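# Grinder cell: complete work order, sort shafts, leave cell safe

## Task

Acting as the grinding cell's operator after an unchecked shift handover, carry out the work order and place the good shaft in the good tray. Any ground shaft that fails goes to the rework tray if further grinding can still fix it, otherwise to the scrap tray. At the end the machine and the bench must both be idle with no alarm standing, the wheel head back at its rest, no shaft inside the guard, the guard shut, and the master shaft sitting in its cradle.

## Robot and tools

Robot: two Doosan arms, left_arm (on the +y side) and right_arm, each with a Robotiq 140 gripper and a wrist camera. The left gripper's fingers can fold: grip parts near the fingertips (outer quarter of each pad), because a grip nearer the palm may be loose, and a fingertip pushed into a surface folds without much resistance. The right gripper's fingers are rigid.

Scene frame: origin at table height midway between the nominal bases, +z up, +x out over the table, +y toward left_arm. The grinder sits behind the bases toward -x, front facing the arms, headstock toward -y. Results give each gripper's end_effector_position (m, the point between closed pads), quaternion and velocities in this frame. Fixed cameras: cam_high, cam_low, cam_centres, cam_machine; wrist cameras: cam_left_wrist, cam_right_wrist.

execute_actions(actions, cameras): runs actions in sequence. An action may carry "rows", "steps", "until", and device commands under "machine" or "bench". rows: up to 15 rows, each one control step (1/30 s), each a single flat list of 18 numbers in [-1, 1]: left_arm dx, dy, dz, rx, ry, rz, then left gripper position, force_limit, speed, then the same nine for right_arm. Both arms always appear. dx..rz are an offset (not a pose) from that arm's Hand target as it stood when the action began, expressed in the Hand target's own axes; every row counts from that same start. Scale: 1.0 = 0.6 m or 180 degrees; rx, ry, rz form one rotation vector. Zeros for all six re-command the current Hand target. Gripper position: +1 fully open (140 mm), about -0.8 pads touch, -1 closes until blocked. force_limit and speed (-1..+1) set grip force and finger speed; faster closing grips harder. steps: 1 to 450, default 15; after the last row the arm keeps heading to the last target. Ramp offsets gradually (about 0.01 per row) to avoid jerks. until: ends the action when all listed machine/bench fields match, e.g. {"machine":{"state":"idle"}} or [">=", 2] comparisons; {"all":{"status":"ended"}} or {"any":...} wait for motions to finish. An empty actions list just reports state.

machine commands (object, or list of up to 8 run in turn): guard shut/open, quill forward/back, page setup/sizes/readings, register+value+write together (value -9999..9999, mm or register unit), cycle_start, feed_hold, reset, home, gauge, dress, air_blast, stop. bench: measure (about 12 s; shaft must lie at rest, thick middle down in both V blocks, untouched), stop. An unknown name or out-of-range value refuses the whole call.

move(target, speed, blend, stop_force, zero, blocking, cameras): straight-line path per arm. target is one 18-number row as above, or a list of up to 15 such rows, all offsets counted from the same Hand targets. speed in m/s, 0.002 to 2, default 0.25 (turns up to twice that in rad/s). blend in m rounds corners in a list. stop_force 10 to 80 N ends an arm's path when it feels that much push along its travel; use it slow, do not rely on it when the gripper rotates, and omit it when backing off a contact. zero (only with stop_force) re-zeros force first. blocking=false returns early; then call wait or stop before new rows or moves. Paths cap at 10 s. The result adds a move: line (done, off_target, moving, held, fault) and limits (paced, held).

wait(seconds 0..10): lets time pass. stop(): brakes a running move. zoom_image(camera, region [x0,y0,x1,y1], at most 504x504 px) enlarges the latest image. show_instructions shows reference pages (the work order). read_manual gives licences. finished_scene(scene 1 or 2) ends the scene irreversibly.

Reading results: Hand target is the pose that next offsets count from. object_status 2 means the fingers closed on something (a good grip); 3 means reached position or pads met; 0 moving; 1 blocked while opening. position_measured is in counts (3 open, 230 pads meet). Machine fields: state (idle, running, done, alarm, busy, held), guard_state, guard_edge, quill_state (back, clamped, forward_empty, between), entry (answer to last key or write), alarm (overtravel, axis_overload, cell_fault, door_opened, clamp_lost, gauge_no_part, wheel_burst), plus the page shown: setup (program, g54_z, wheel_d, gauge_at, gauge_zero, stored programs...), sizes (size_n corrections, aim_n), readings (gauge_d_n, pos_x, pos_z, load_peak, cycles). Bench: state, message, readings count, no_1..no_11 (mm; no_6 to no_8 burn test in % of reject level). Flange force and joint torque lines estimate contact.

Machine rules: cycle_start needs guard shut, quill clamped on a shaft, wheel head at rest, a stored program selected, no alarm. Any arm or a shaft reaching inside the guarded volume stops things with cell_fault. Only reset or an alarm ends a cycle early; afterwards home returns the wheel head. gauge_zero is correct when the master shaft gauges at its certificate size.

Avoid: pressing past firm contact (fault stops at 144 N or joint torque limits), arms touching each other or a gripper closing on the other's fingers, dropping or releasing moving parts, knocking anything off the table, large twist on a held part, and long stretched-out holds that overheat motors.

Each tool is called after "Emit:" as name([rows], argument=value, ...), one row to a line, values as JSON.

Reference images:

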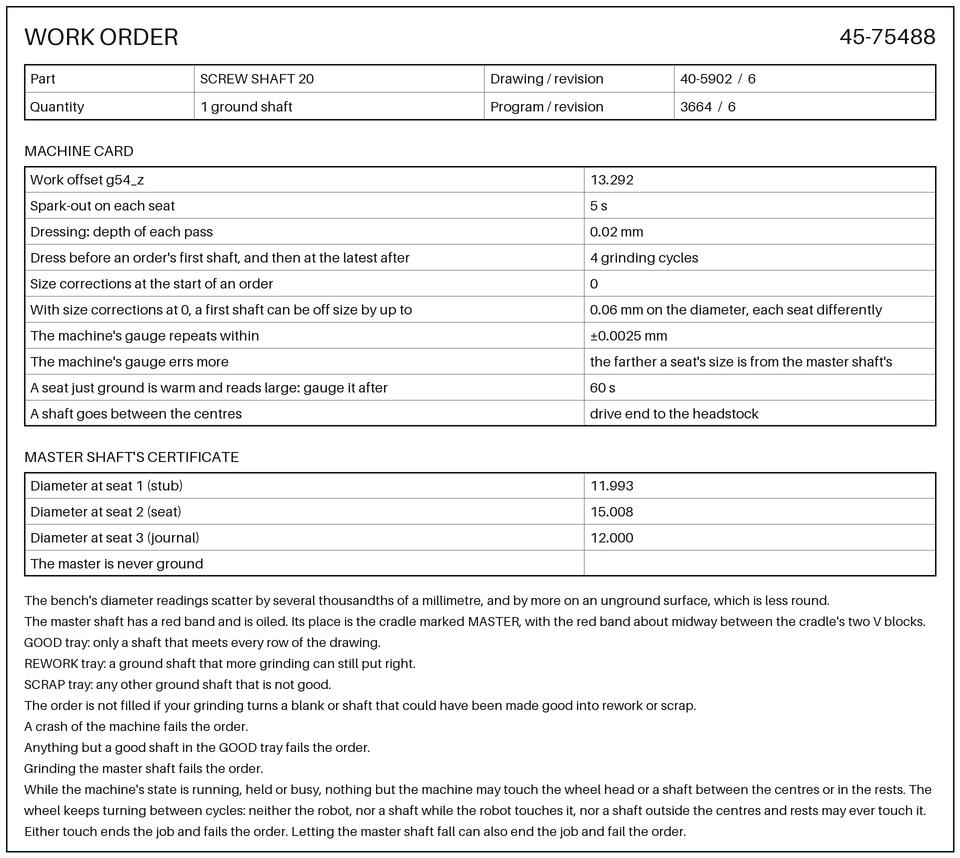

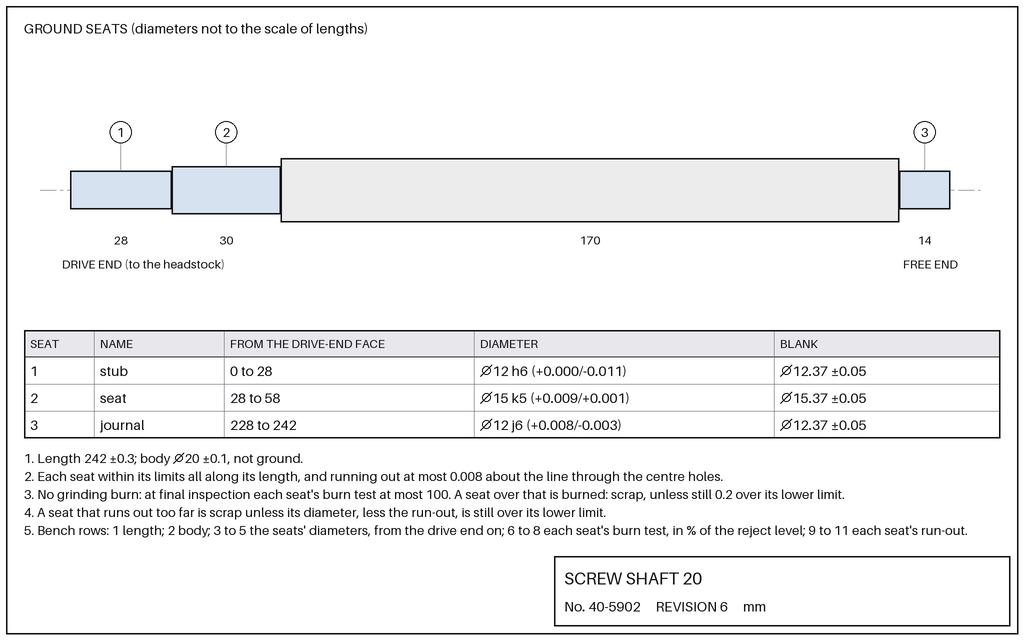

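## Session

Emit:
execute_actions(actions=[])

Scene clock: 0.00 s.
left_arm: end_effector_position=(+0.4664, +0.4211, +0.3765) position_measured=3 object_status=3 end_effector_quat_wxyz=(-0.033, +0.999, +0.004, +0.019) | right_arm: end_effector_position=(+0.5254, -0.4285, +0.3767) position_measured=3 object_status=3 end_effector_quat_wxyz=(+0.000, +0.000, +1.000, +0.000)
Joint positions: left_arm=[-0.195 -0.211 1.886 0.073 1.442 1.383] | right_arm=[-3.002 0.193 -1.87 0 -1.464 1.711]
Joint velocities: within noise
Joint torques (N m): no reading
External joint torques (N m): no reading
Flange force (N): no reading
Hand target: left_arm +0.4664, +0.4211, +0.3765; -0.033, +0.999, +0.004, +0.019 | right_arm +0.5254, -0.4285, +0.3767; +0.000, +0.000, +1.000, +0.000
Tool commands: left_gripper/position=+1.0 left_gripper/force_limit=+1.0 left_gripper/speed=+1.0 right_gripper/position=+1.0 right_gripper/force_limit=+1.0 right_gripper/speed=+1.0
machine.setup: program=+3664 g54_z=+13.292 wheel_d=+281.673 sparkout_s=+5.0 dress_depth=+0.020 gauge_at=+1 gauge_zero=-0.114 program_revision=+6 since_dress=+1 stored1_number=+9000 stored1_revision=+1 stored2_number=+3611 stored2_revision=+4 stored3_number=+3664 stored3_revision=+6 stored4_number=+3375 stored4_revision=+2
machine: state=idle guard_state=shut guard_edge=clear quill_state=clamped guard_answer=taken quill_answer=taken page=setup entry=no_entry entries=0 alarm=no_alarm idle_s=3600 queue=idle queue_left=0
bench: message=nothing_yet readings=0 no_1=0.000 no_2=0.000 no_3=0.000 no_4=0.000 no_5=0.000 no_6=0 no_7=0 no_8=0 no_9=0.000 no_10=0.000 no_11=0.000

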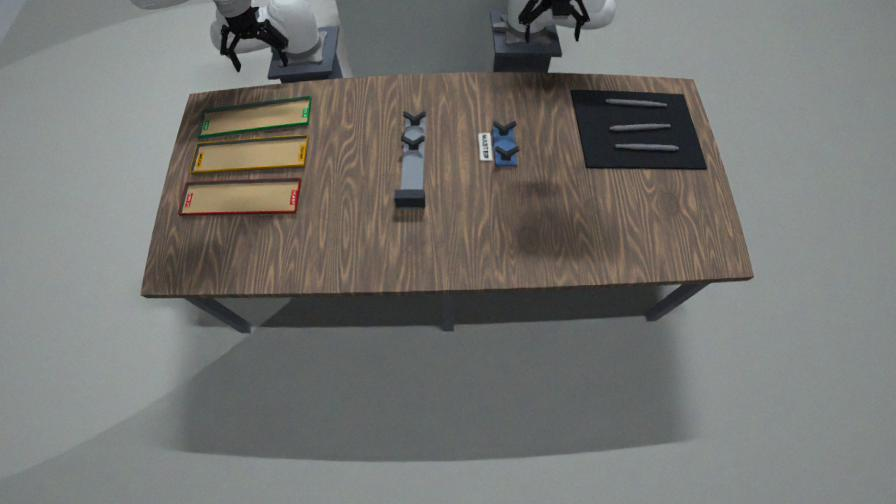

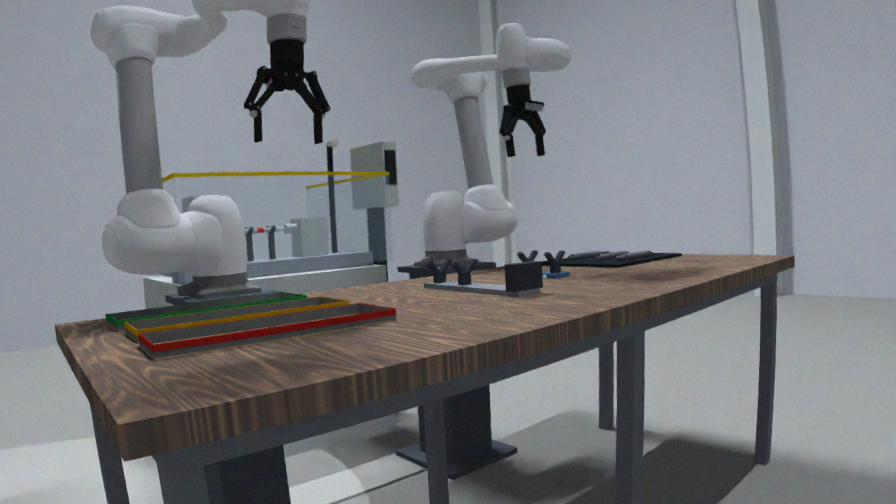

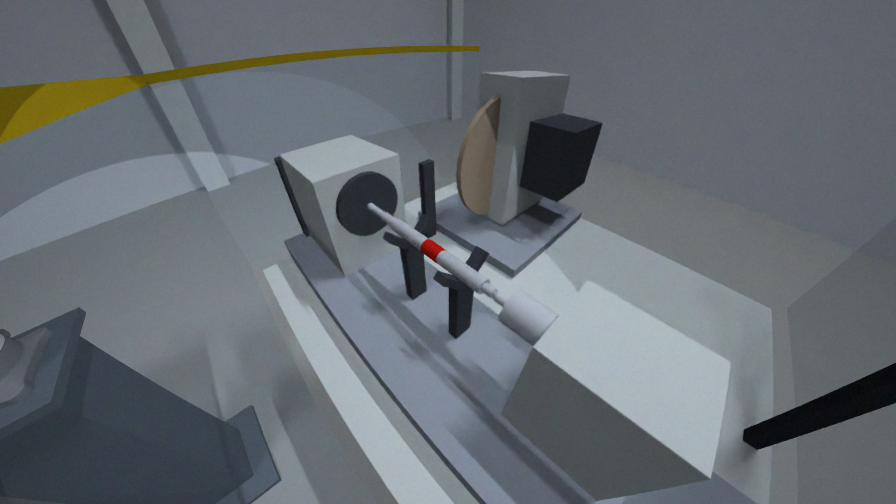

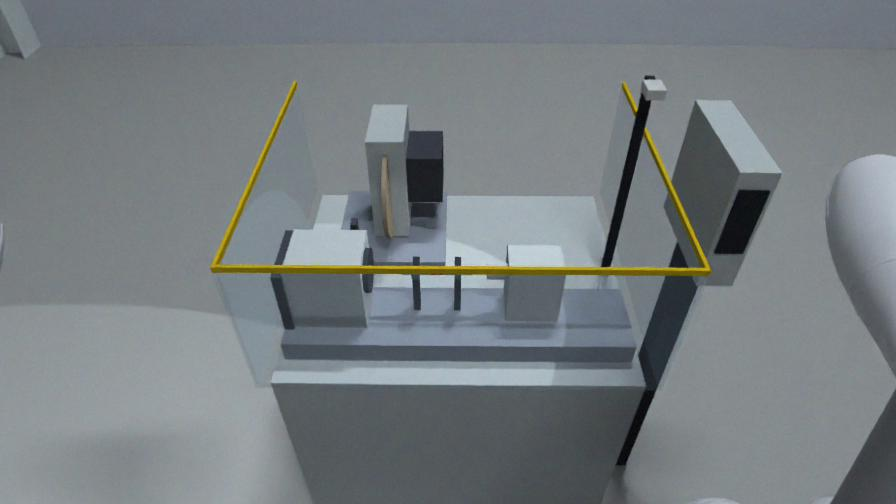

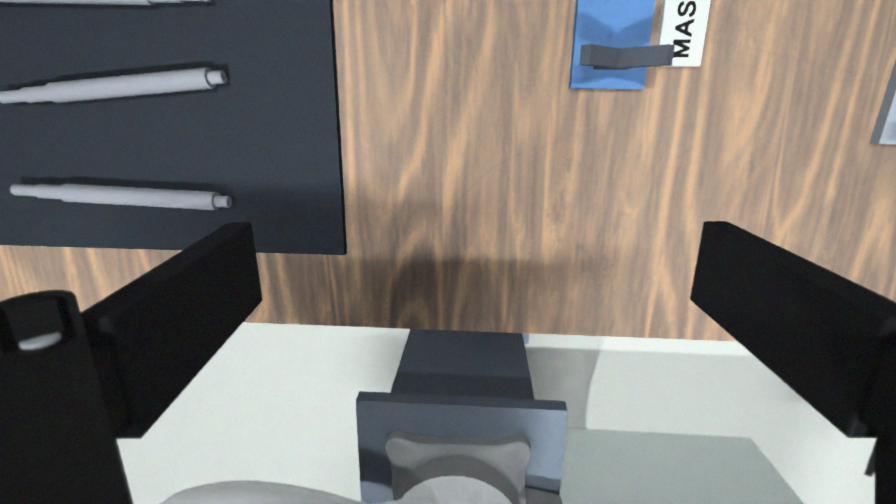

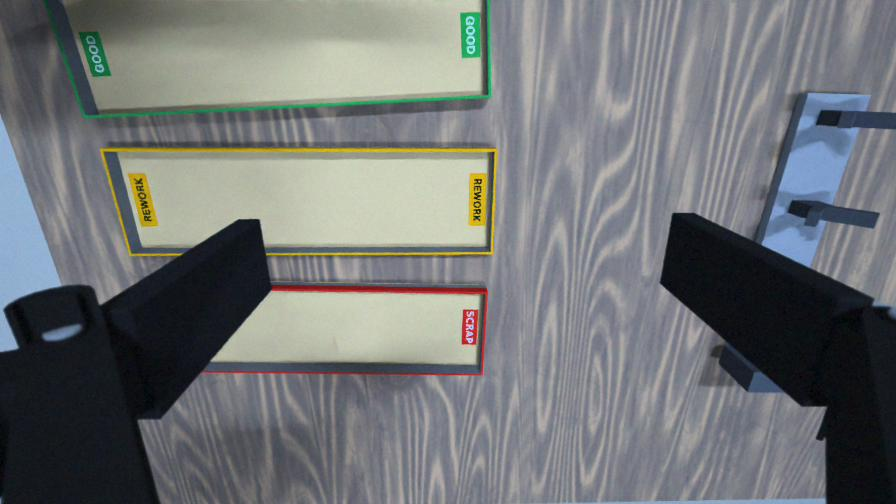

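Emit:
zoom_image(camera="cam_centres", region=[330, 140, 590, 350])

Emit:
zoom_image(camera="cam_machine", region=[270, 200, 670, 400])

Emit:
zoom_image(camera="cam_left_wrist", region=[0, 0, 400, 260])

Emit:
zoom_image(camera="cam_high", region=[460, 70, 760, 230])

Scaled by 1.938 from the camera's 896x504 image, which has a finer 1280x720 frame.

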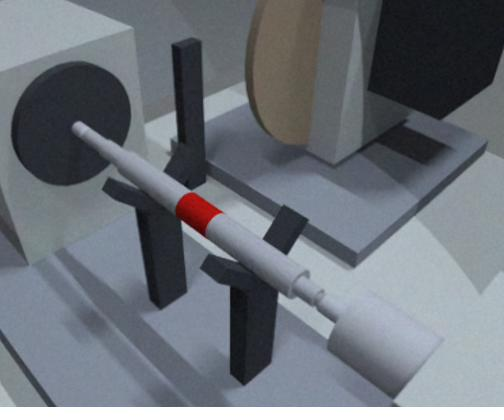

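Scaled by 1.260 from the camera's 896x504 image, which has a finer 1280x720 frame.

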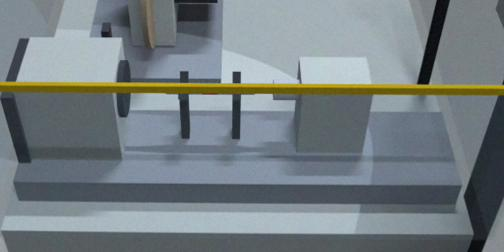

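Scaled by 1.260 from the camera's 896x504 image, which has a finer 1280x720 frame.

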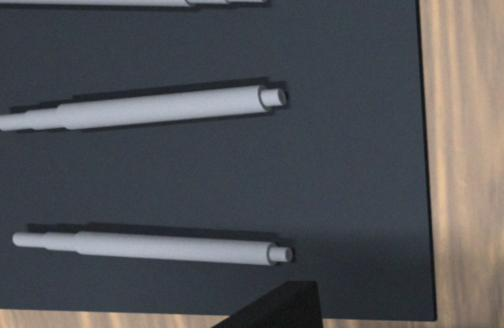

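Scaled by 1.680 from the camera's 896x504 image, which has a finer 1280x720 frame.

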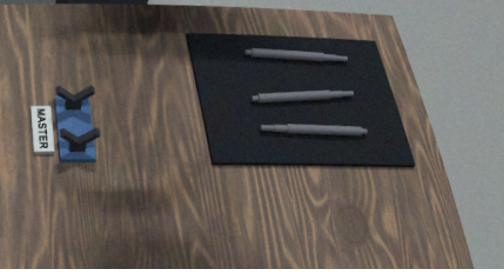

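Emit:
execute_actions([
  {"machine":{"page":"sizes"},"steps":10},
], cameras=[])

Emit:
execute_actions([
  {"machine":[{"page":"readings","register":"gauge_at","value":1,"write":true},{"gauge":true},{"register":"gauge_at","value":2,"write":true},{"gauge":true},{"register":"gauge_at","value":3,"write":true},{"gauge":true}],"steps":450,"until":{"machine":{"queue":"done"}}},
], cameras=["cam_centres"])

Scene clock: 8.97 s.
left_arm: end_effector_position=(+0.4664, +0.4211, +0.3765) position_measured=3 object_status=3 end_effector_quat_wxyz=(-0.033, +0.999, +0.004, +0.019) | right_arm: end_effector_position=(+0.5254, -0.4285, +0.3767) position_measured=3 object_status=3 end_effector_quat_wxyz=(+0.000, +0.000, +1.000, +0.000)
Joint positions: left_arm=[-0.195 -0.211 1.886 0.073 1.442 1.383] | right_arm=[-3.002 0.193 -1.87 0 -1.464 1.711]
Joint velocities: within noise
Joint torques (N m): left_arm=[-0.38 -24.46 -41.93 4.65 -0.43 -0.02] | right_arm=[3.91 26.02 42.81 -4.22 0.28 -0.17]
External joint torques (N m): left_arm=[0.48 3.71 -0.23 -0.14 0.32 0.01] | right_arm=[-3.92 -4.12 -0.99 -0.07 -0.33 0.17]
Flange force (N): left_arm=[6.6 -0.5 0.0] | right_arm=[-6.7 -8.2 1.8]
Hand target: left_arm +0.4664, +0.4211, +0.3765; -0.033, +0.999, +0.004, +0.019 | right_arm +0.5254, -0.4285, +0.3767; +0.000, +0.000, +1.000, +0.000
Tool commands: left_gripper/position=+1.0 left_gripper/force_limit=+1.0 left_gripper/speed=+1.0 right_gripper/position=+1.0 right_gripper/force_limit=+1.0 right_gripper/speed=+1.0
machine.sizes: size_1=+0.000 size_2=+0.000 size_3=+0.000 aim_1=+11.995 aim_2=+15.005 aim_3=+12.002
machine: state=idle guard_state=shut guard_edge=clear quill_state=clamped guard_answer=taken quill_answer=taken page=sizes entry=no_entry entries=0 alarm=no_alarm idle_s=3609 queue=done queue_left=0
bench: message=nothing_yet readings=0 no_1=0.000 no_2=0.000 no_3=0.000 no_4=0.000 no_5=0.000 no_6=0 no_7=0 no_8=0 no_9=0.000 no_10=0.000 no_11=0.000
No camera images: "cameras" was empty.

Scene clock: 21.93 s.
left_arm: end_effector_position=(+0.4664, +0.4211, +0.3765) position_measured=3 object_status=3 end_effector_quat_wxyz=(-0.033, +0.999, +0.004, +0.019) | right_arm: end_effector_position=(+0.5254, -0.4285, +0.3767) position_measured=3 object_status=3 end_effector_quat_wxyz=(+0.000, +0.000, +1.000, +0.000)
Joint positions: left_arm=[-0.195 -0.211 1.886 0.073 1.442 1.383] | right_arm=[-3.002 0.193 -1.87 0 -1.464 1.711]
Joint velocities: within noise
Joint torques (N m): left_arm=[-0.1 -24.98 -41.86 4.71 -0.45 0] | right_arm=[3.78 25.8 42.8 -4.19 0.25 -0.19]
External joint torques (N m): left_arm=[0.09 4.8 -0.17 -0.21 0.33 0] | right_arm=[-3.87 -3.86 -1.01 -0.1 -0.3 0.19]
Flange force (N): left_arm=[8.2 0.7 0.2] | right_arm=[-6.2 -8.0 1.8]
Hand target: left_arm +0.4664, +0.4211, +0.3765; -0.033, +0.999, +0.004, +0.019 | right_arm +0.5254, -0.4285, +0.3767; +0.000, +0.000, +1.000, +0.000
Tool commands: left_gripper/position=+1.0 left_gripper/force_limit=+1.0 left_gripper/speed=+1.0 right_gripper/position=+1.0 right_gripper/force_limit=+1.0 right_gripper/speed=+1.0
machine.readings: gauge_d=+12.001 gauge_d_1=+11.993 gauge_d_2=+15.009 gauge_d_3=+12.001 pos_x=+0.000 pos_z=+0.000 load_peak=+0.0 cycles=+0
machine: state=idle guard_state=shut guard_edge=clear quill_state=clamped guard_answer=taken quill_answer=taken page=readings entry=taken entries=6 alarm=no_alarm idle_s=3622 queue=done queue_left=0
bench: message=nothing_yet readings=0 no_1=0.000 no_2=0.000 no_3=0.000 no_4=0.000 no_5=0.000 no_6=0 no_7=0 no_8=0 no_9=0.000 no_10=0.000 no_11=0.000
Images, in order (width x height): cam_centres 896x504.

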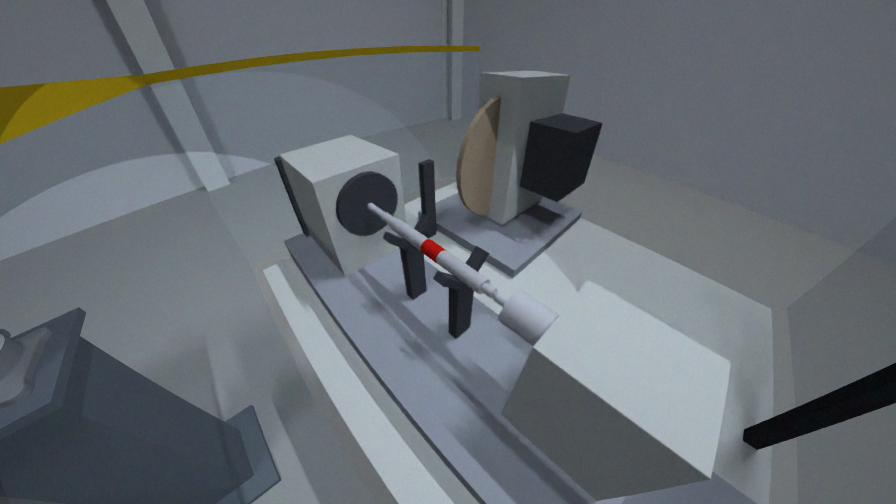

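Emit:
execute_actions([
  {"machine":[{"register":"gauge_at","value":1,"write":true},{"gauge":true},{"register":"gauge_at","value":2,"write":true},{"gauge":true},{"register":"gauge_at","value":3,"write":true},{"gauge":true}],"steps":3},
], cameras=[])

Emit:
move(target=[0.0077,-0.0132,-0.199,-0.0261,0.007,0.5024,0.2,1,-0.5,0,0,0,0,0,0,1,1,1], speed=0.5, cameras=["cam_left_wrist","cam_machine"])

Scene clock: 58.00 s.
left_arm: end_effector_position=(+0.4664, +0.4211, +0.3765) position_measured=3 object_status=3 end_effector_quat_wxyz=(-0.033, +0.999, +0.004, +0.019) | right_arm: end_effector_position=(+0.5254, -0.4285, +0.3767) position_measured=3 object_status=3 end_effector_quat_wxyz=(+0.000, +0.000, +1.000, +0.000)
Joint positions: left_arm=[-0.195 -0.211 1.886 0.073 1.442 1.383] | right_arm=[-3.002 0.193 -1.87 0 -1.464 1.711]
Joint velocities: within noise
Joint torques (N m): left_arm=[-0.16 -25.22 -42.12 4.76 -0.42 0.01] | right_arm=[3.86 25.92 42.78 -4.18 0.31 -0.18]
External joint torques (N m): left_arm=[0.2 4.55 0.01 -0.26 0.31 -0.02] | right_arm=[-3.72 -4.05 -0.88 -0.11 -0.36 0.18]
Flange force (N): left_arm=[7.6 0.4 0.5] | right_arm=[-6.7 -7.7 1.5]
Hand target: left_arm +0.4664, +0.4211, +0.3765; -0.033, +0.999, +0.004, +0.019 | right_arm +0.5254, -0.4285, +0.3767; +0.000, +0.000, +1.000, +0.000
Tool commands: left_gripper/position=+1.0 left_gripper/force_limit=+1.0 left_gripper/speed=+1.0 right_gripper/position=+1.0 right_gripper/force_limit=+1.0 right_gripper/speed=+1.0
machine.readings: gauge_d=+12.001 gauge_d_1=+11.993 gauge_d_2=+15.009 gauge_d_3=+12.001 pos_x=+0.000 pos_z=+0.000 load_peak=+0.0 cycles=+0
machine: state=busy guard_state=shut guard_edge=clear quill_state=clamped guard_answer=taken quill_answer=taken page=readings entry=taken entries=8 alarm=no_alarm idle_s=3657 queue=running queue_left=4
bench: message=nothing_yet readings=0 no_1=0.000 no_2=0.000 no_3=0.000 no_4=0.000 no_5=0.000 no_6=0 no_7=0 no_8=0 no_9=0.000 no_10=0.000 no_11=0.000
No camera images: "cameras" was empty.

Scene clock: 60.13 s.
left_arm: end_effector_position=(+0.4666, +0.4210, +0.4963) position_measured=104 object_status=3 end_effector_quat_wxyz=(+0.000, +0.707, -0.707, -0.001) | right_arm: end_effector_position=(+0.5254, -0.4285, +0.3767) position_measured=3 object_status=3 end_effector_quat_wxyz=(+0.000, +0.000, +1.000, +0.000)
Joint positions: left_arm=[-0.14 -0.192 1.655 0.001 1.68 3.025] | right_arm=[-3.002 0.193 -1.87 0 -1.464 1.711]
Joint velocities: within noise
Joint torques (N m): left_arm=[-0.52 -26.89 -41.62 4.39 -0.39 0.09] | right_arm=[3.83 26.15 42.89 -4.21 0.32 -0.21]
External joint torques (N m): left_arm=[0.47 5.34 -0.14 -0.15 0.38 -0.09] | right_arm=[-3.88 -4.28 -1.15 -0.07 -0.37 0.21]
Flange force (N): left_arm=[-0.5 -8.8 -1.9] | right_arm=[-6.7 -8.0 2.0]
Hand target: left_arm +0.4666, +0.4210, +0.4963; +0.000, +0.707, -0.707, -0.001 | right_arm +0.5254, -0.4285, +0.3767; +0.000, +0.000, +1.000, +0.000
Off the commanded pose: left_arm 0.000 m, 0 deg | right_arm 0.000 m, 0 deg.
machine.readings: gauge_d=+12.001 gauge_d_1=+11.993 gauge_d_2=+15.009 gauge_d_3=+12.001 pos_x=+0.000 pos_z=+0.000 load_peak=+0.0 cycles=+0
machine: state=busy guard_state=shut guard_edge=clear quill_state=clamped guard_answer=taken quill_answer=taken page=readings entry=taken entries=8 alarm=no_alarm idle_s=3660 queue=running queue_left=4
bench: message=nothing_yet readings=0 no_1=0.000 no_2=0.000 no_3=0.000 no_4=0.000 no_5=0.000 no_6=0 no_7=0 no_8=0 no_9=0.000 no_10=0.000 no_11=0.000
move: done
camera_calibration:
cam_left_wrist: T_world_to_cam=[[-0.999996, -0.00213032, -0.00197442, 0.477491], [-0.00265595, 0.945826, 0.324663, -0.552031], [0.00117582, 0.324667, -0.945828, 0.475984], [0, 0, 0, 1]] pos_world=[0.475463, 0.368606, 0.630366]
Images, in order (width x height): cam_machine 896x504, cam_left_wrist 896x504.

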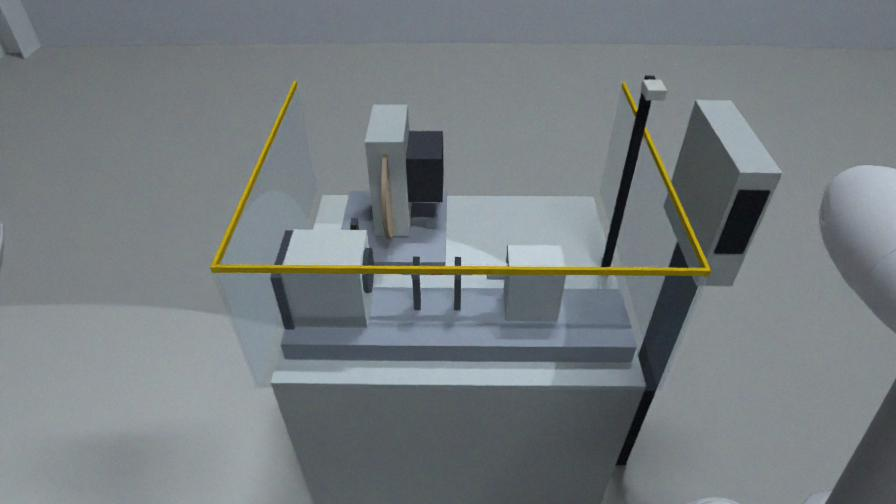

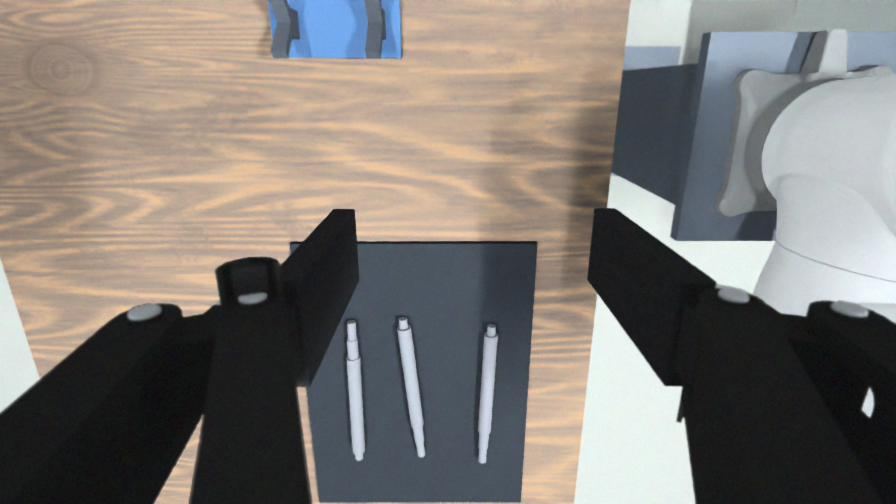

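Emit:
zoom_image(camera="cam_left_wrist", region=[290, 270, 540, 490])

Scaled by 2.016 from the camera's 896x504 image, which has a finer 1280x720 frame.

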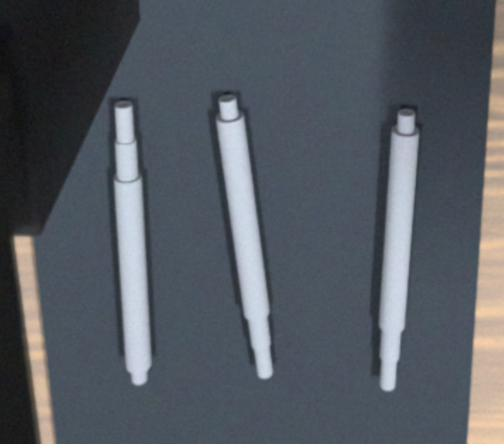

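Emit:
move([
  [0.535,0.195,-0.09,0,0,0,0.2,1,-0.5,0,0,0,0,0,0,1,1,1],
  [0.735,0.745,-0.09,0,0,0,0.2,1,-0.5,0,0,0,0,0,0,1,1,1],
], speed=0.4, blend=0.05, cameras=["cam_left_wrist","cam_low"])

Emit:
execute_actions([
  {"machine":{"guard":"open"},"steps":90,"until":{"machine":{"guard_state":"open"}}},
], cameras=["cam_centres","cam_machine"])

Scene clock: 72.07 s.
left_arm: end_effector_position=(+0.0199, -0.0203, +0.5504) position_measured=104 object_status=3 end_effector_quat_wxyz=(+0.000, +0.707, -0.707, -0.001) | right_arm: end_effector_position=(+0.5254, -0.4285, +0.3767) position_measured=3 object_status=3 end_effector_quat_wxyz=(+0.000, +0.000, +1.000, +0.000)
Joint positions: left_arm=[-1.689 -0.149 1.522 -0.001 1.769 1.477] | right_arm=[-3.002 0.193 -1.87 0 -1.464 1.711]
Joint velocities: within noise
Joint torques (N m): left_arm=[-0.77 -30.93 -40.95 4.5 -0.47 0.03] | right_arm=[3.95 26.1 42.88 -4.16 0.25 -0.15]
External joint torques (N m): left_arm=[0.83 4.75 -0.46 -0.24 0.42 -0.03] | right_arm=[-3.85 -4.24 -1.05 -0.13 -0.3 0.15]
Flange force (N): left_arm=[8.2 -1.6 -3.2] | right_arm=[-6.8 -8.0 1.9]
Hand target: left_arm +0.0199, -0.0203, +0.5504; +0.000, +0.707, -0.707, -0.001 | right_arm +0.5254, -0.4285, +0.3767; +0.000, +0.000, +1.000, +0.000
Off the commanded pose: left_arm 0.000 m, 0 deg | right_arm 0.000 m, 0 deg.
machine.readings: gauge_d=+12.000 gauge_d_1=+11.992 gauge_d_2=+15.008 gauge_d_3=+12.000 pos_x=+0.000 pos_z=+0.000 load_peak=+0.0 cycles=+0
machine: state=idle guard_state=shut guard_edge=clear quill_state=clamped guard_answer=taken quill_answer=taken page=readings entry=taken entries=12 alarm=no_alarm idle_s=3671 queue=done queue_left=0
bench: message=nothing_yet readings=0 no_1=0.000 no_2=0.000 no_3=0.000 no_4=0.000 no_5=0.000 no_6=0 no_7=0 no_8=0 no_9=0.000 no_10=0.000 no_11=0.000
move: done
camera_calibration:
cam_left_wrist: T_world_to_cam=[[-0.999996, -0.00222489, -0.0020071, 0.0300751], [-0.00275589, 0.945856, 0.324574, -0.153322], [0.00117629, 0.324578, -0.945858, 0.670968], [0, 0, 0, 1]] pos_world=[0.0288632, -0.0726941, 0.684466]
Images, in order (width x height): cam_low 896x504, cam_left_wrist 896x504.

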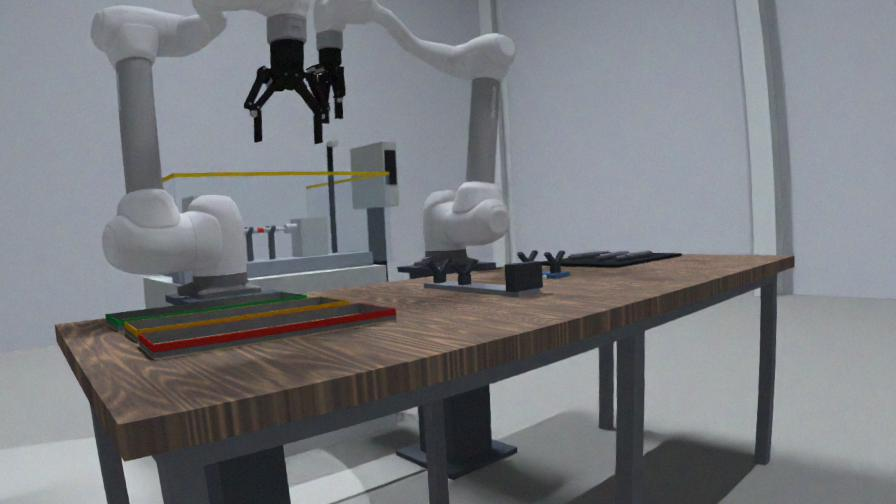

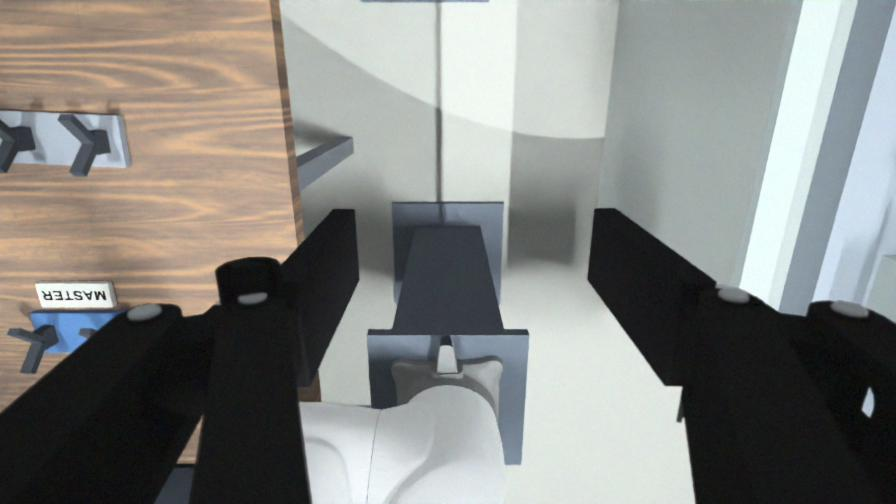

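Scene clock: 74.03 s.
left_arm: end_effector_position=(+0.0199, -0.0203, +0.5504) position_measured=104 object_status=3 end_effector_quat_wxyz=(+0.000, +0.707, -0.707, -0.001) | right_arm: end_effector_position=(+0.5254, -0.4285, +0.3767) position_measured=3 object_status=3 end_effector_quat_wxyz=(+0.000, +0.000, +1.000, +0.000)
Joint positions: left_arm=[-1.689 -0.149 1.522 -0.001 1.769 1.477] | right_arm=[-3.002 0.193 -1.87 0 -1.464 1.711]
Joint velocities: within noise
Joint torques (N m): left_arm=[-0.87 -30.83 -41.18 4.42 -0.43 -0.03] | right_arm=[4.04 26.54 42.67 -4.22 0.25 -0.16]
External joint torques (N m): left_arm=[0.81 5.27 -0.07 -0.19 0.37 0.03] | right_arm=[-4.05 -4.7 -0.96 -0.06 -0.31 0.16]
Flange force (N): left_arm=[8.5 -1.7 -2.5] | right_arm=[-7.8 -8.4 1.9]
Hand target: left_arm +0.0199, -0.0203, +0.5504; +0.000, +0.707, -0.707, -0.001 | right_arm +0.5254, -0.4285, +0.3767; +0.000, +0.000, +1.000, +0.000
Tool commands: left_gripper/position=+0.2 left_gripper/force_limit=+1.0 left_gripper/speed=-0.5 right_gripper/position=+1.0 right_gripper/force_limit=+1.0 right_gripper/speed=+1.0
Off the commanded pose: left_arm 0.000 m, 0 deg | right_arm 0.000 m, 0 deg.
machine.readings: gauge_d=+12.000 gauge_d_1=+11.992 gauge_d_2=+15.008 gauge_d_3=+12.000 pos_x=+0.000 pos_z=+0.000 load_peak=+0.0 cycles=+0
machine: state=idle guard_state=open guard_edge=clear quill_state=clamped guard_answer=taken quill_answer=taken page=readings entry=taken entries=12 alarm=no_alarm idle_s=3673 queue=running queue_left=0
bench: message=nothing_yet readings=0 no_1=0.000 no_2=0.000 no_3=0.000 no_4=0.000 no_5=0.000 no_6=0 no_7=0 no_8=0 no_9=0.000 no_10=0.000 no_11=0.000
Images, in order (width x height): cam_centres 896x504, cam_machine 896x504.

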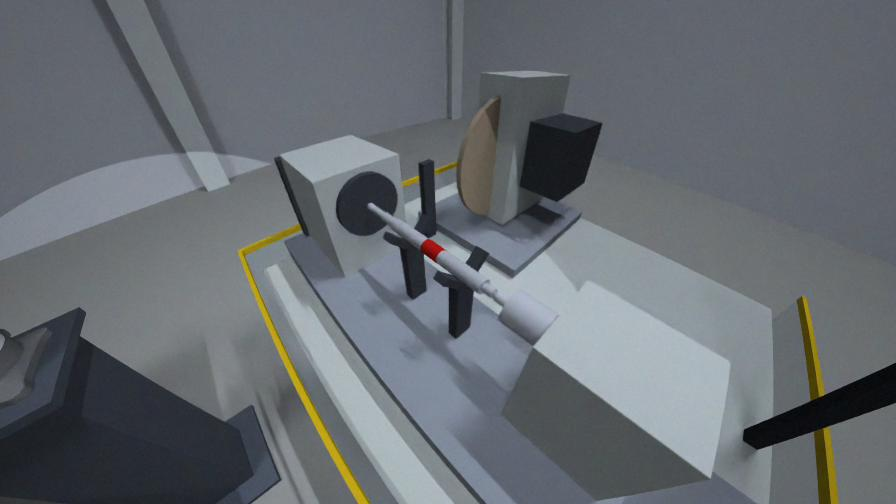

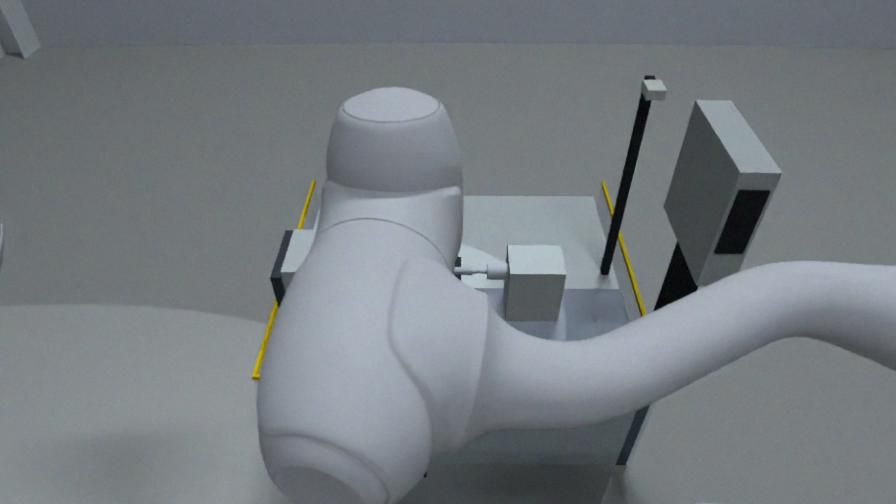

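Emit:
move(target=[-0.034,0.867,0.084,0,0,0,0.2,1,-0.5,0,0,0,0,0,0,1,1,1], speed=0.4, cameras=["cam_left_wrist","cam_centres"])

Scene clock: 80.40 s.
left_arm: end_effector_position=(-0.5003, -0.0002, +0.5006) position_measured=104 object_status=3 end_effector_quat_wxyz=(+0.000, +0.707, -0.707, -0.001) | right_arm: end_effector_position=(+0.5254, -0.4285, +0.3767) position_measured=3 object_status=3 end_effector_quat_wxyz=(+0.000, +0.000, +1.000, +0.000)
Joint positions: left_arm=[-2.525 0.211 1.239 -0.001 1.69 0.64] | right_arm=[-3.002 0.193 -1.87 0 -1.464 1.711]
Joint velocities: within noise
Joint torques (N m): left_arm=[-0.3 -70.59 -41.58 4.53 -0.45 0.03] | right_arm=[3.86 26.05 42.72 -4.16 0.23 -0.19]
External joint torques (N m): left_arm=[0.29 6.95 -0.26 -0.21 0.41 -0.03] | right_arm=[-3.85 -4.22 -1 -0.12 -0.28 0.19]
Flange force (N): left_arm=[8.3 9.4 -2.7] | right_arm=[-6.8 -8.0 1.9]
Hand target: left_arm -0.5004, -0.0002, +0.5005; +0.000, +0.707, -0.707, -0.001 | right_arm +0.5254, -0.4285, +0.3767; +0.000, +0.000, +1.000, +0.000
Off the commanded pose: left_arm 0.000 m, 0 deg | right_arm 0.000 m, 0 deg.
machine.readings: gauge_d=+12.000 gauge_d_1=+11.992 gauge_d_2=+15.008 gauge_d_3=+12.000 pos_x=+0.000 pos_z=+0.000 load_peak=+0.0 cycles=+0
machine: state=idle guard_state=open guard_edge=clear quill_state=clamped guard_answer=taken quill_answer=taken page=readings entry=taken entries=12 alarm=no_alarm idle_s=3680 queue=done queue_left=0
bench: message=nothing_yet readings=0 no_1=0.000 no_2=0.000 no_3=0.000 no_4=0.000 no_5=0.000 no_6=0 no_7=0 no_8=0 no_9=0.000 no_10=0.000 no_11=0.000
move: done
camera_calibration:
cam_left_wrist: T_world_to_cam=[[-0.999996, -0.00225776, -0.00191265, -0.490239], [-0.00275632, 0.945856, 0.324574, -0.157604], [0.00107628, 0.324578, -0.945858, 0.617903], [0, 0, 0, 1]] pos_world=[-0.491337, -0.0525941, 0.634666]
Images, in order (width x height): cam_centres 896x504, cam_left_wrist 896x504.

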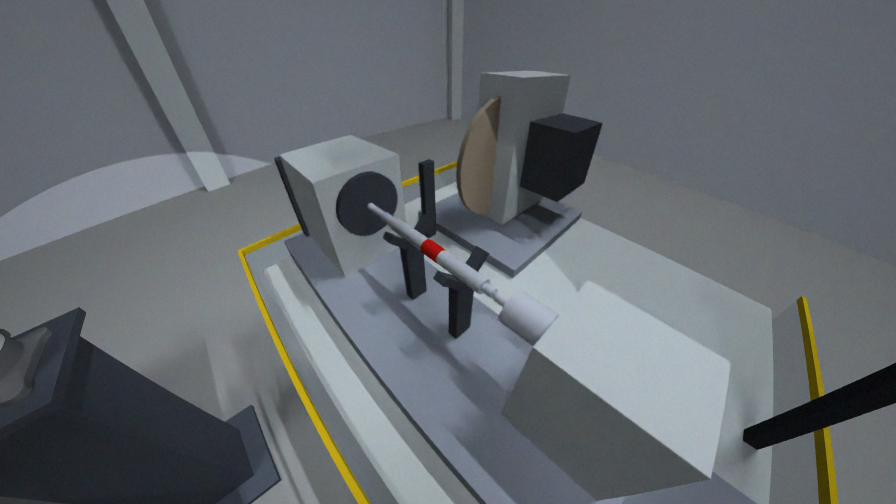

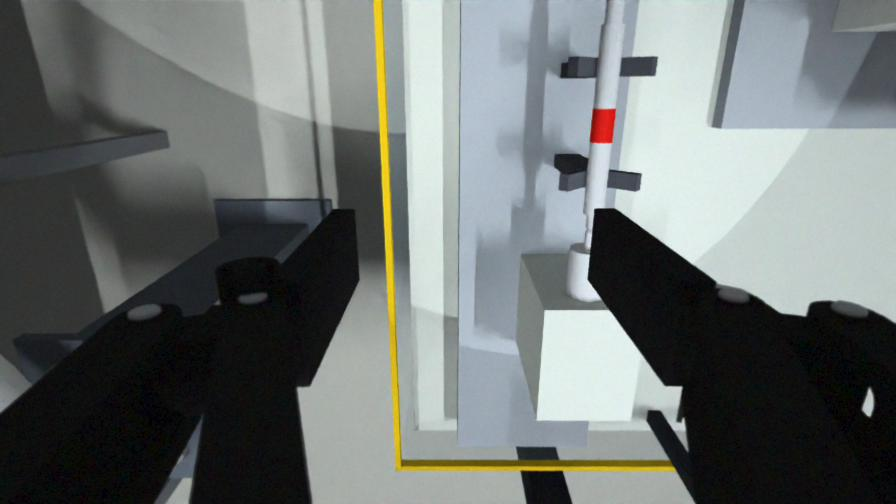

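Emit:
move(target=[0.042,0.212,0.25,0,0,0,-0.3,1,-0.5,0,0,0,0,0,0,1,1,1], speed=0.2, cameras=["cam_left_wrist","cam_centres"])

Scene clock: 92.20 s.
left_arm: end_effector_position=(-0.6277, -0.0254, +0.3508) position_measured=167 object_status=3 end_effector_quat_wxyz=(+0.000, +0.707, -0.707, -0.001) | right_arm: end_effector_position=(+0.5254, -0.4285, +0.3767) position_measured=3 object_status=3 end_effector_quat_wxyz=(+0.000, +0.000, +1.000, +0.000)
Joint positions: left_arm=[-2.595 0.406 1.248 -0.001 1.487 0.571] | right_arm=[-3.002 0.193 -1.87 0 -1.464 1.711]
Joint velocities: within noise
Joint torques (N m): left_arm=[-0.18 -89.5 -42.17 4.61 -0.33 -0.01] | right_arm=[3.87 25.79 42.74 -4.22 0.3 -0.14]
External joint torques (N m): left_arm=[0.28 6.03 0.03 -0.25 0.29 0.01] | right_arm=[-3.96 -3.9 -0.98 -0.07 -0.36 0.14]
Flange force (N): left_arm=[6.3 8.3 0.4] | right_arm=[-6.3 -8.3 1.7]
Hand target: left_arm -0.6277, -0.0254, +0.3506; +0.000, +0.707, -0.707, -0.001 | right_arm +0.5254, -0.4285, +0.3767; +0.000, +0.000, +1.000, +0.000
Off the commanded pose: left_arm 0.000 m, 0 deg | right_arm 0.000 m, 0 deg.
machine.readings: gauge_d=+12.000 gauge_d_1=+11.992 gauge_d_2=+15.008 gauge_d_3=+12.000 pos_x=+0.000 pos_z=+0.000 load_peak=+0.0 cycles=+0
machine: state=idle guard_state=open guard_edge=clear quill_state=clamped guard_answer=taken quill_answer=taken page=readings entry=taken entries=12 alarm=no_alarm idle_s=3691 queue=done queue_left=0
bench: message=nothing_yet readings=0 no_1=0.000 no_2=0.000 no_3=0.000 no_4=0.000 no_5=0.000 no_6=0 no_7=0 no_8=0 no_9=0.000 no_10=0.000 no_11=0.000
move: done
camera_calibration:
cam_left_wrist: T_world_to_cam=[[-0.999996, -0.0021632, -0.00187998, -0.617991], [-0.00265638, 0.945826, 0.324664, -0.0854821], [0.00107582, 0.324667, -0.945828, 0.484522], [0, 0, 0, 1]] pos_world=[-0.618737, -0.0777941, 0.484866]
Images, in order (width x height): cam_centres 896x504, cam_left_wrist 896x504.

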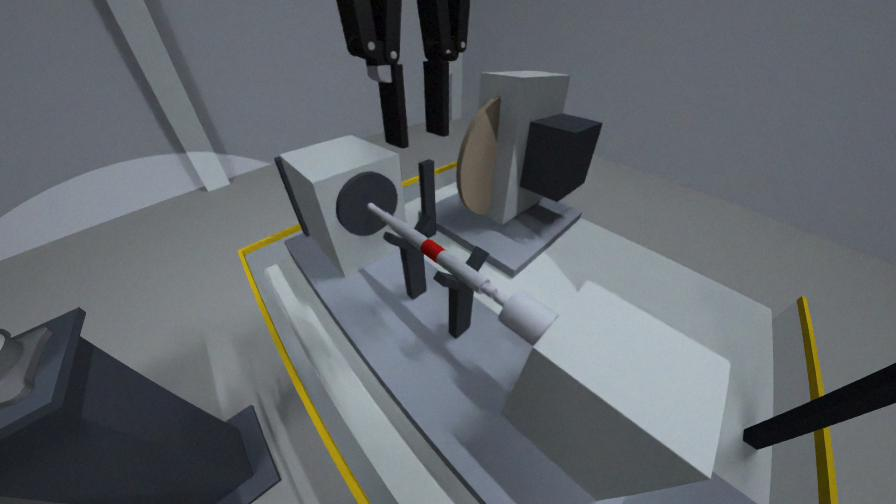

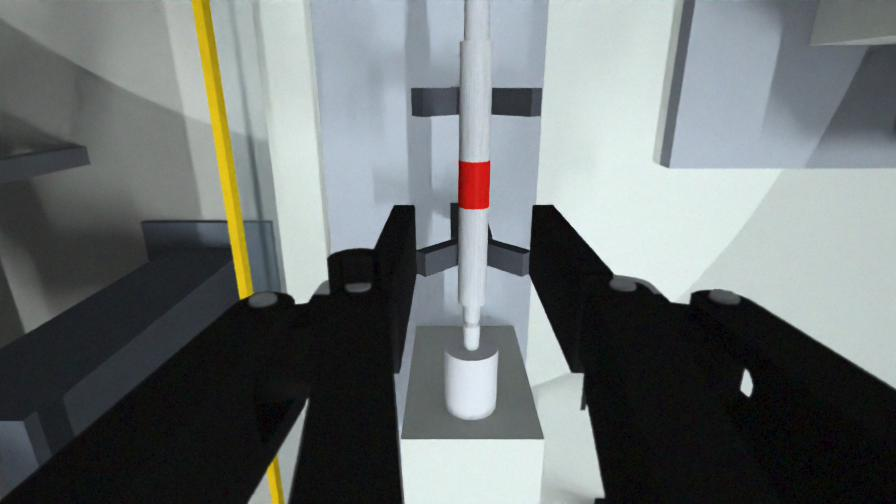

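Emit:
move(target=[-0.0023,0.0083,0.16,0,0,0,-0.3,1,-0.5,0,0,0,0,0,0,1,1,1], speed=0.1, cameras=["cam_left_wrist","cam_centres"])

Emit:
zoom_image(camera="cam_left_wrist", region=[370, 0, 570, 300])

Scene clock: 101.47 s.
left_arm: end_effector_position=(-0.6328, -0.0239, +0.2547) position_measured=167 object_status=3 end_effector_quat_wxyz=(+0.000, +0.707, -0.707, -0.001) | right_arm: end_effector_position=(+0.5254, -0.4285, +0.3767) position_measured=3 object_status=3 end_effector_quat_wxyz=(+0.000, +0.000, +1.000, +0.000)
Joint positions: left_arm=[-2.6 0.437 1.376 -0.001 1.327 0.566] | right_arm=[-3.002 0.193 -1.87 0 -1.464 1.711]
Joint velocities: within noise
Joint torques (N m): left_arm=[0.02 -91.34 -40.34 4.57 -0.32 0.06] | right_arm=[3.74 26.01 42.76 -4.22 0.28 -0.2]
External joint torques (N m): left_arm=[-0.05 5.89 -0.74 -0.33 0.29 -0.06] | right_arm=[-3.68 -4.16 -0.98 -0.06 -0.33 0.2]
Flange force (N): left_arm=[6.4 9.4 0.9] | right_arm=[-6.7 -7.5 1.8]
Hand target: left_arm -0.6328, -0.0239, +0.2546; +0.000, +0.707, -0.707, -0.001 | right_arm +0.5254, -0.4285, +0.3767; +0.000, +0.000, +1.000, +0.000
Off the commanded pose: left_arm 0.000 m, 0 deg | right_arm 0.000 m, 0 deg.
machine.readings: gauge_d=+12.000 gauge_d_1=+11.992 gauge_d_2=+15.008 gauge_d_3=+12.000 pos_x=+0.000 pos_z=+0.000 load_peak=+0.0 cycles=+0
machine: state=idle guard_state=open guard_edge=clear quill_state=clamped guard_answer=taken quill_answer=taken page=readings entry=taken entries=12 alarm=no_alarm idle_s=3700 queue=done queue_left=0
bench: message=nothing_yet readings=0 no_1=0.000 no_2=0.000 no_3=0.000 no_4=0.000 no_5=0.000 no_6=0 no_7=0 no_8=0 no_9=0.000 no_10=0.000 no_11=0.000
move: done
camera_calibration:
cam_left_wrist: T_world_to_cam=[[-0.999996, -0.00213032, -0.00197442, -0.623229], [-0.00265595, 0.945826, 0.324663, -0.0557139], [0.00117582, 0.324667, -0.945828, 0.393209], [0, 0, 0, 1]] pos_world=[-0.623837, -0.0762941, 0.388766]
Images, in order (width x height): cam_centres 896x504, cam_left_wrist 896x504.

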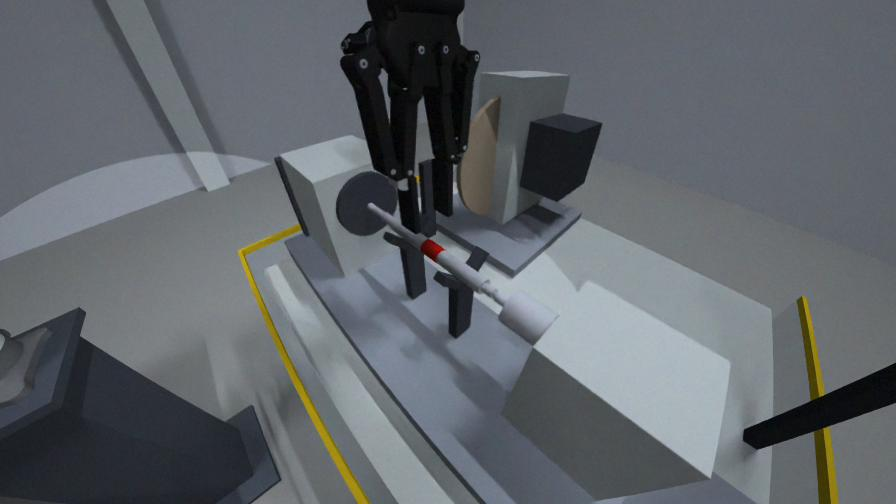

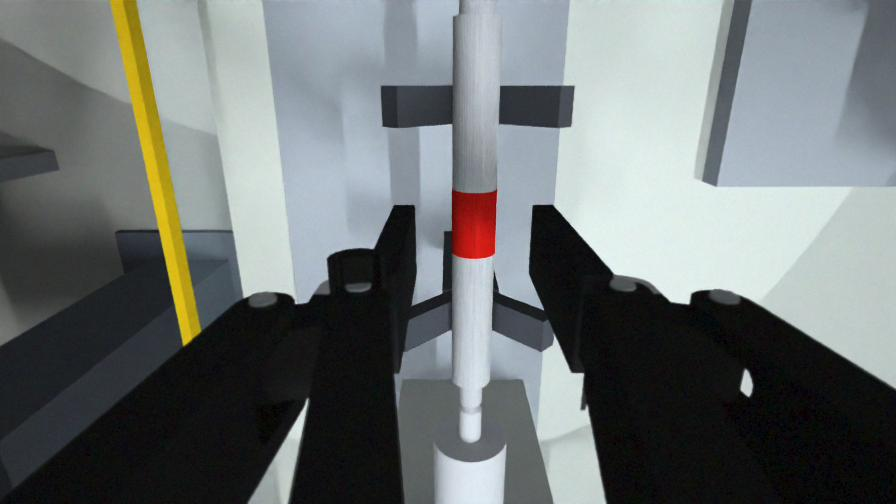

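Scaled by 1.680 from the camera's 896x504 image, which has a finer 1280x720 frame.

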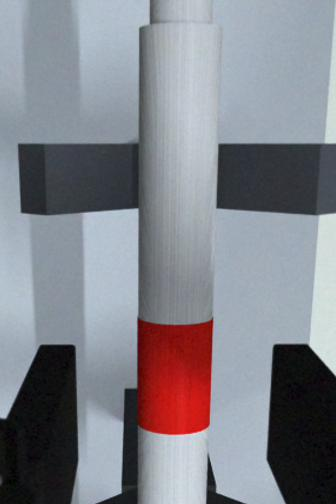

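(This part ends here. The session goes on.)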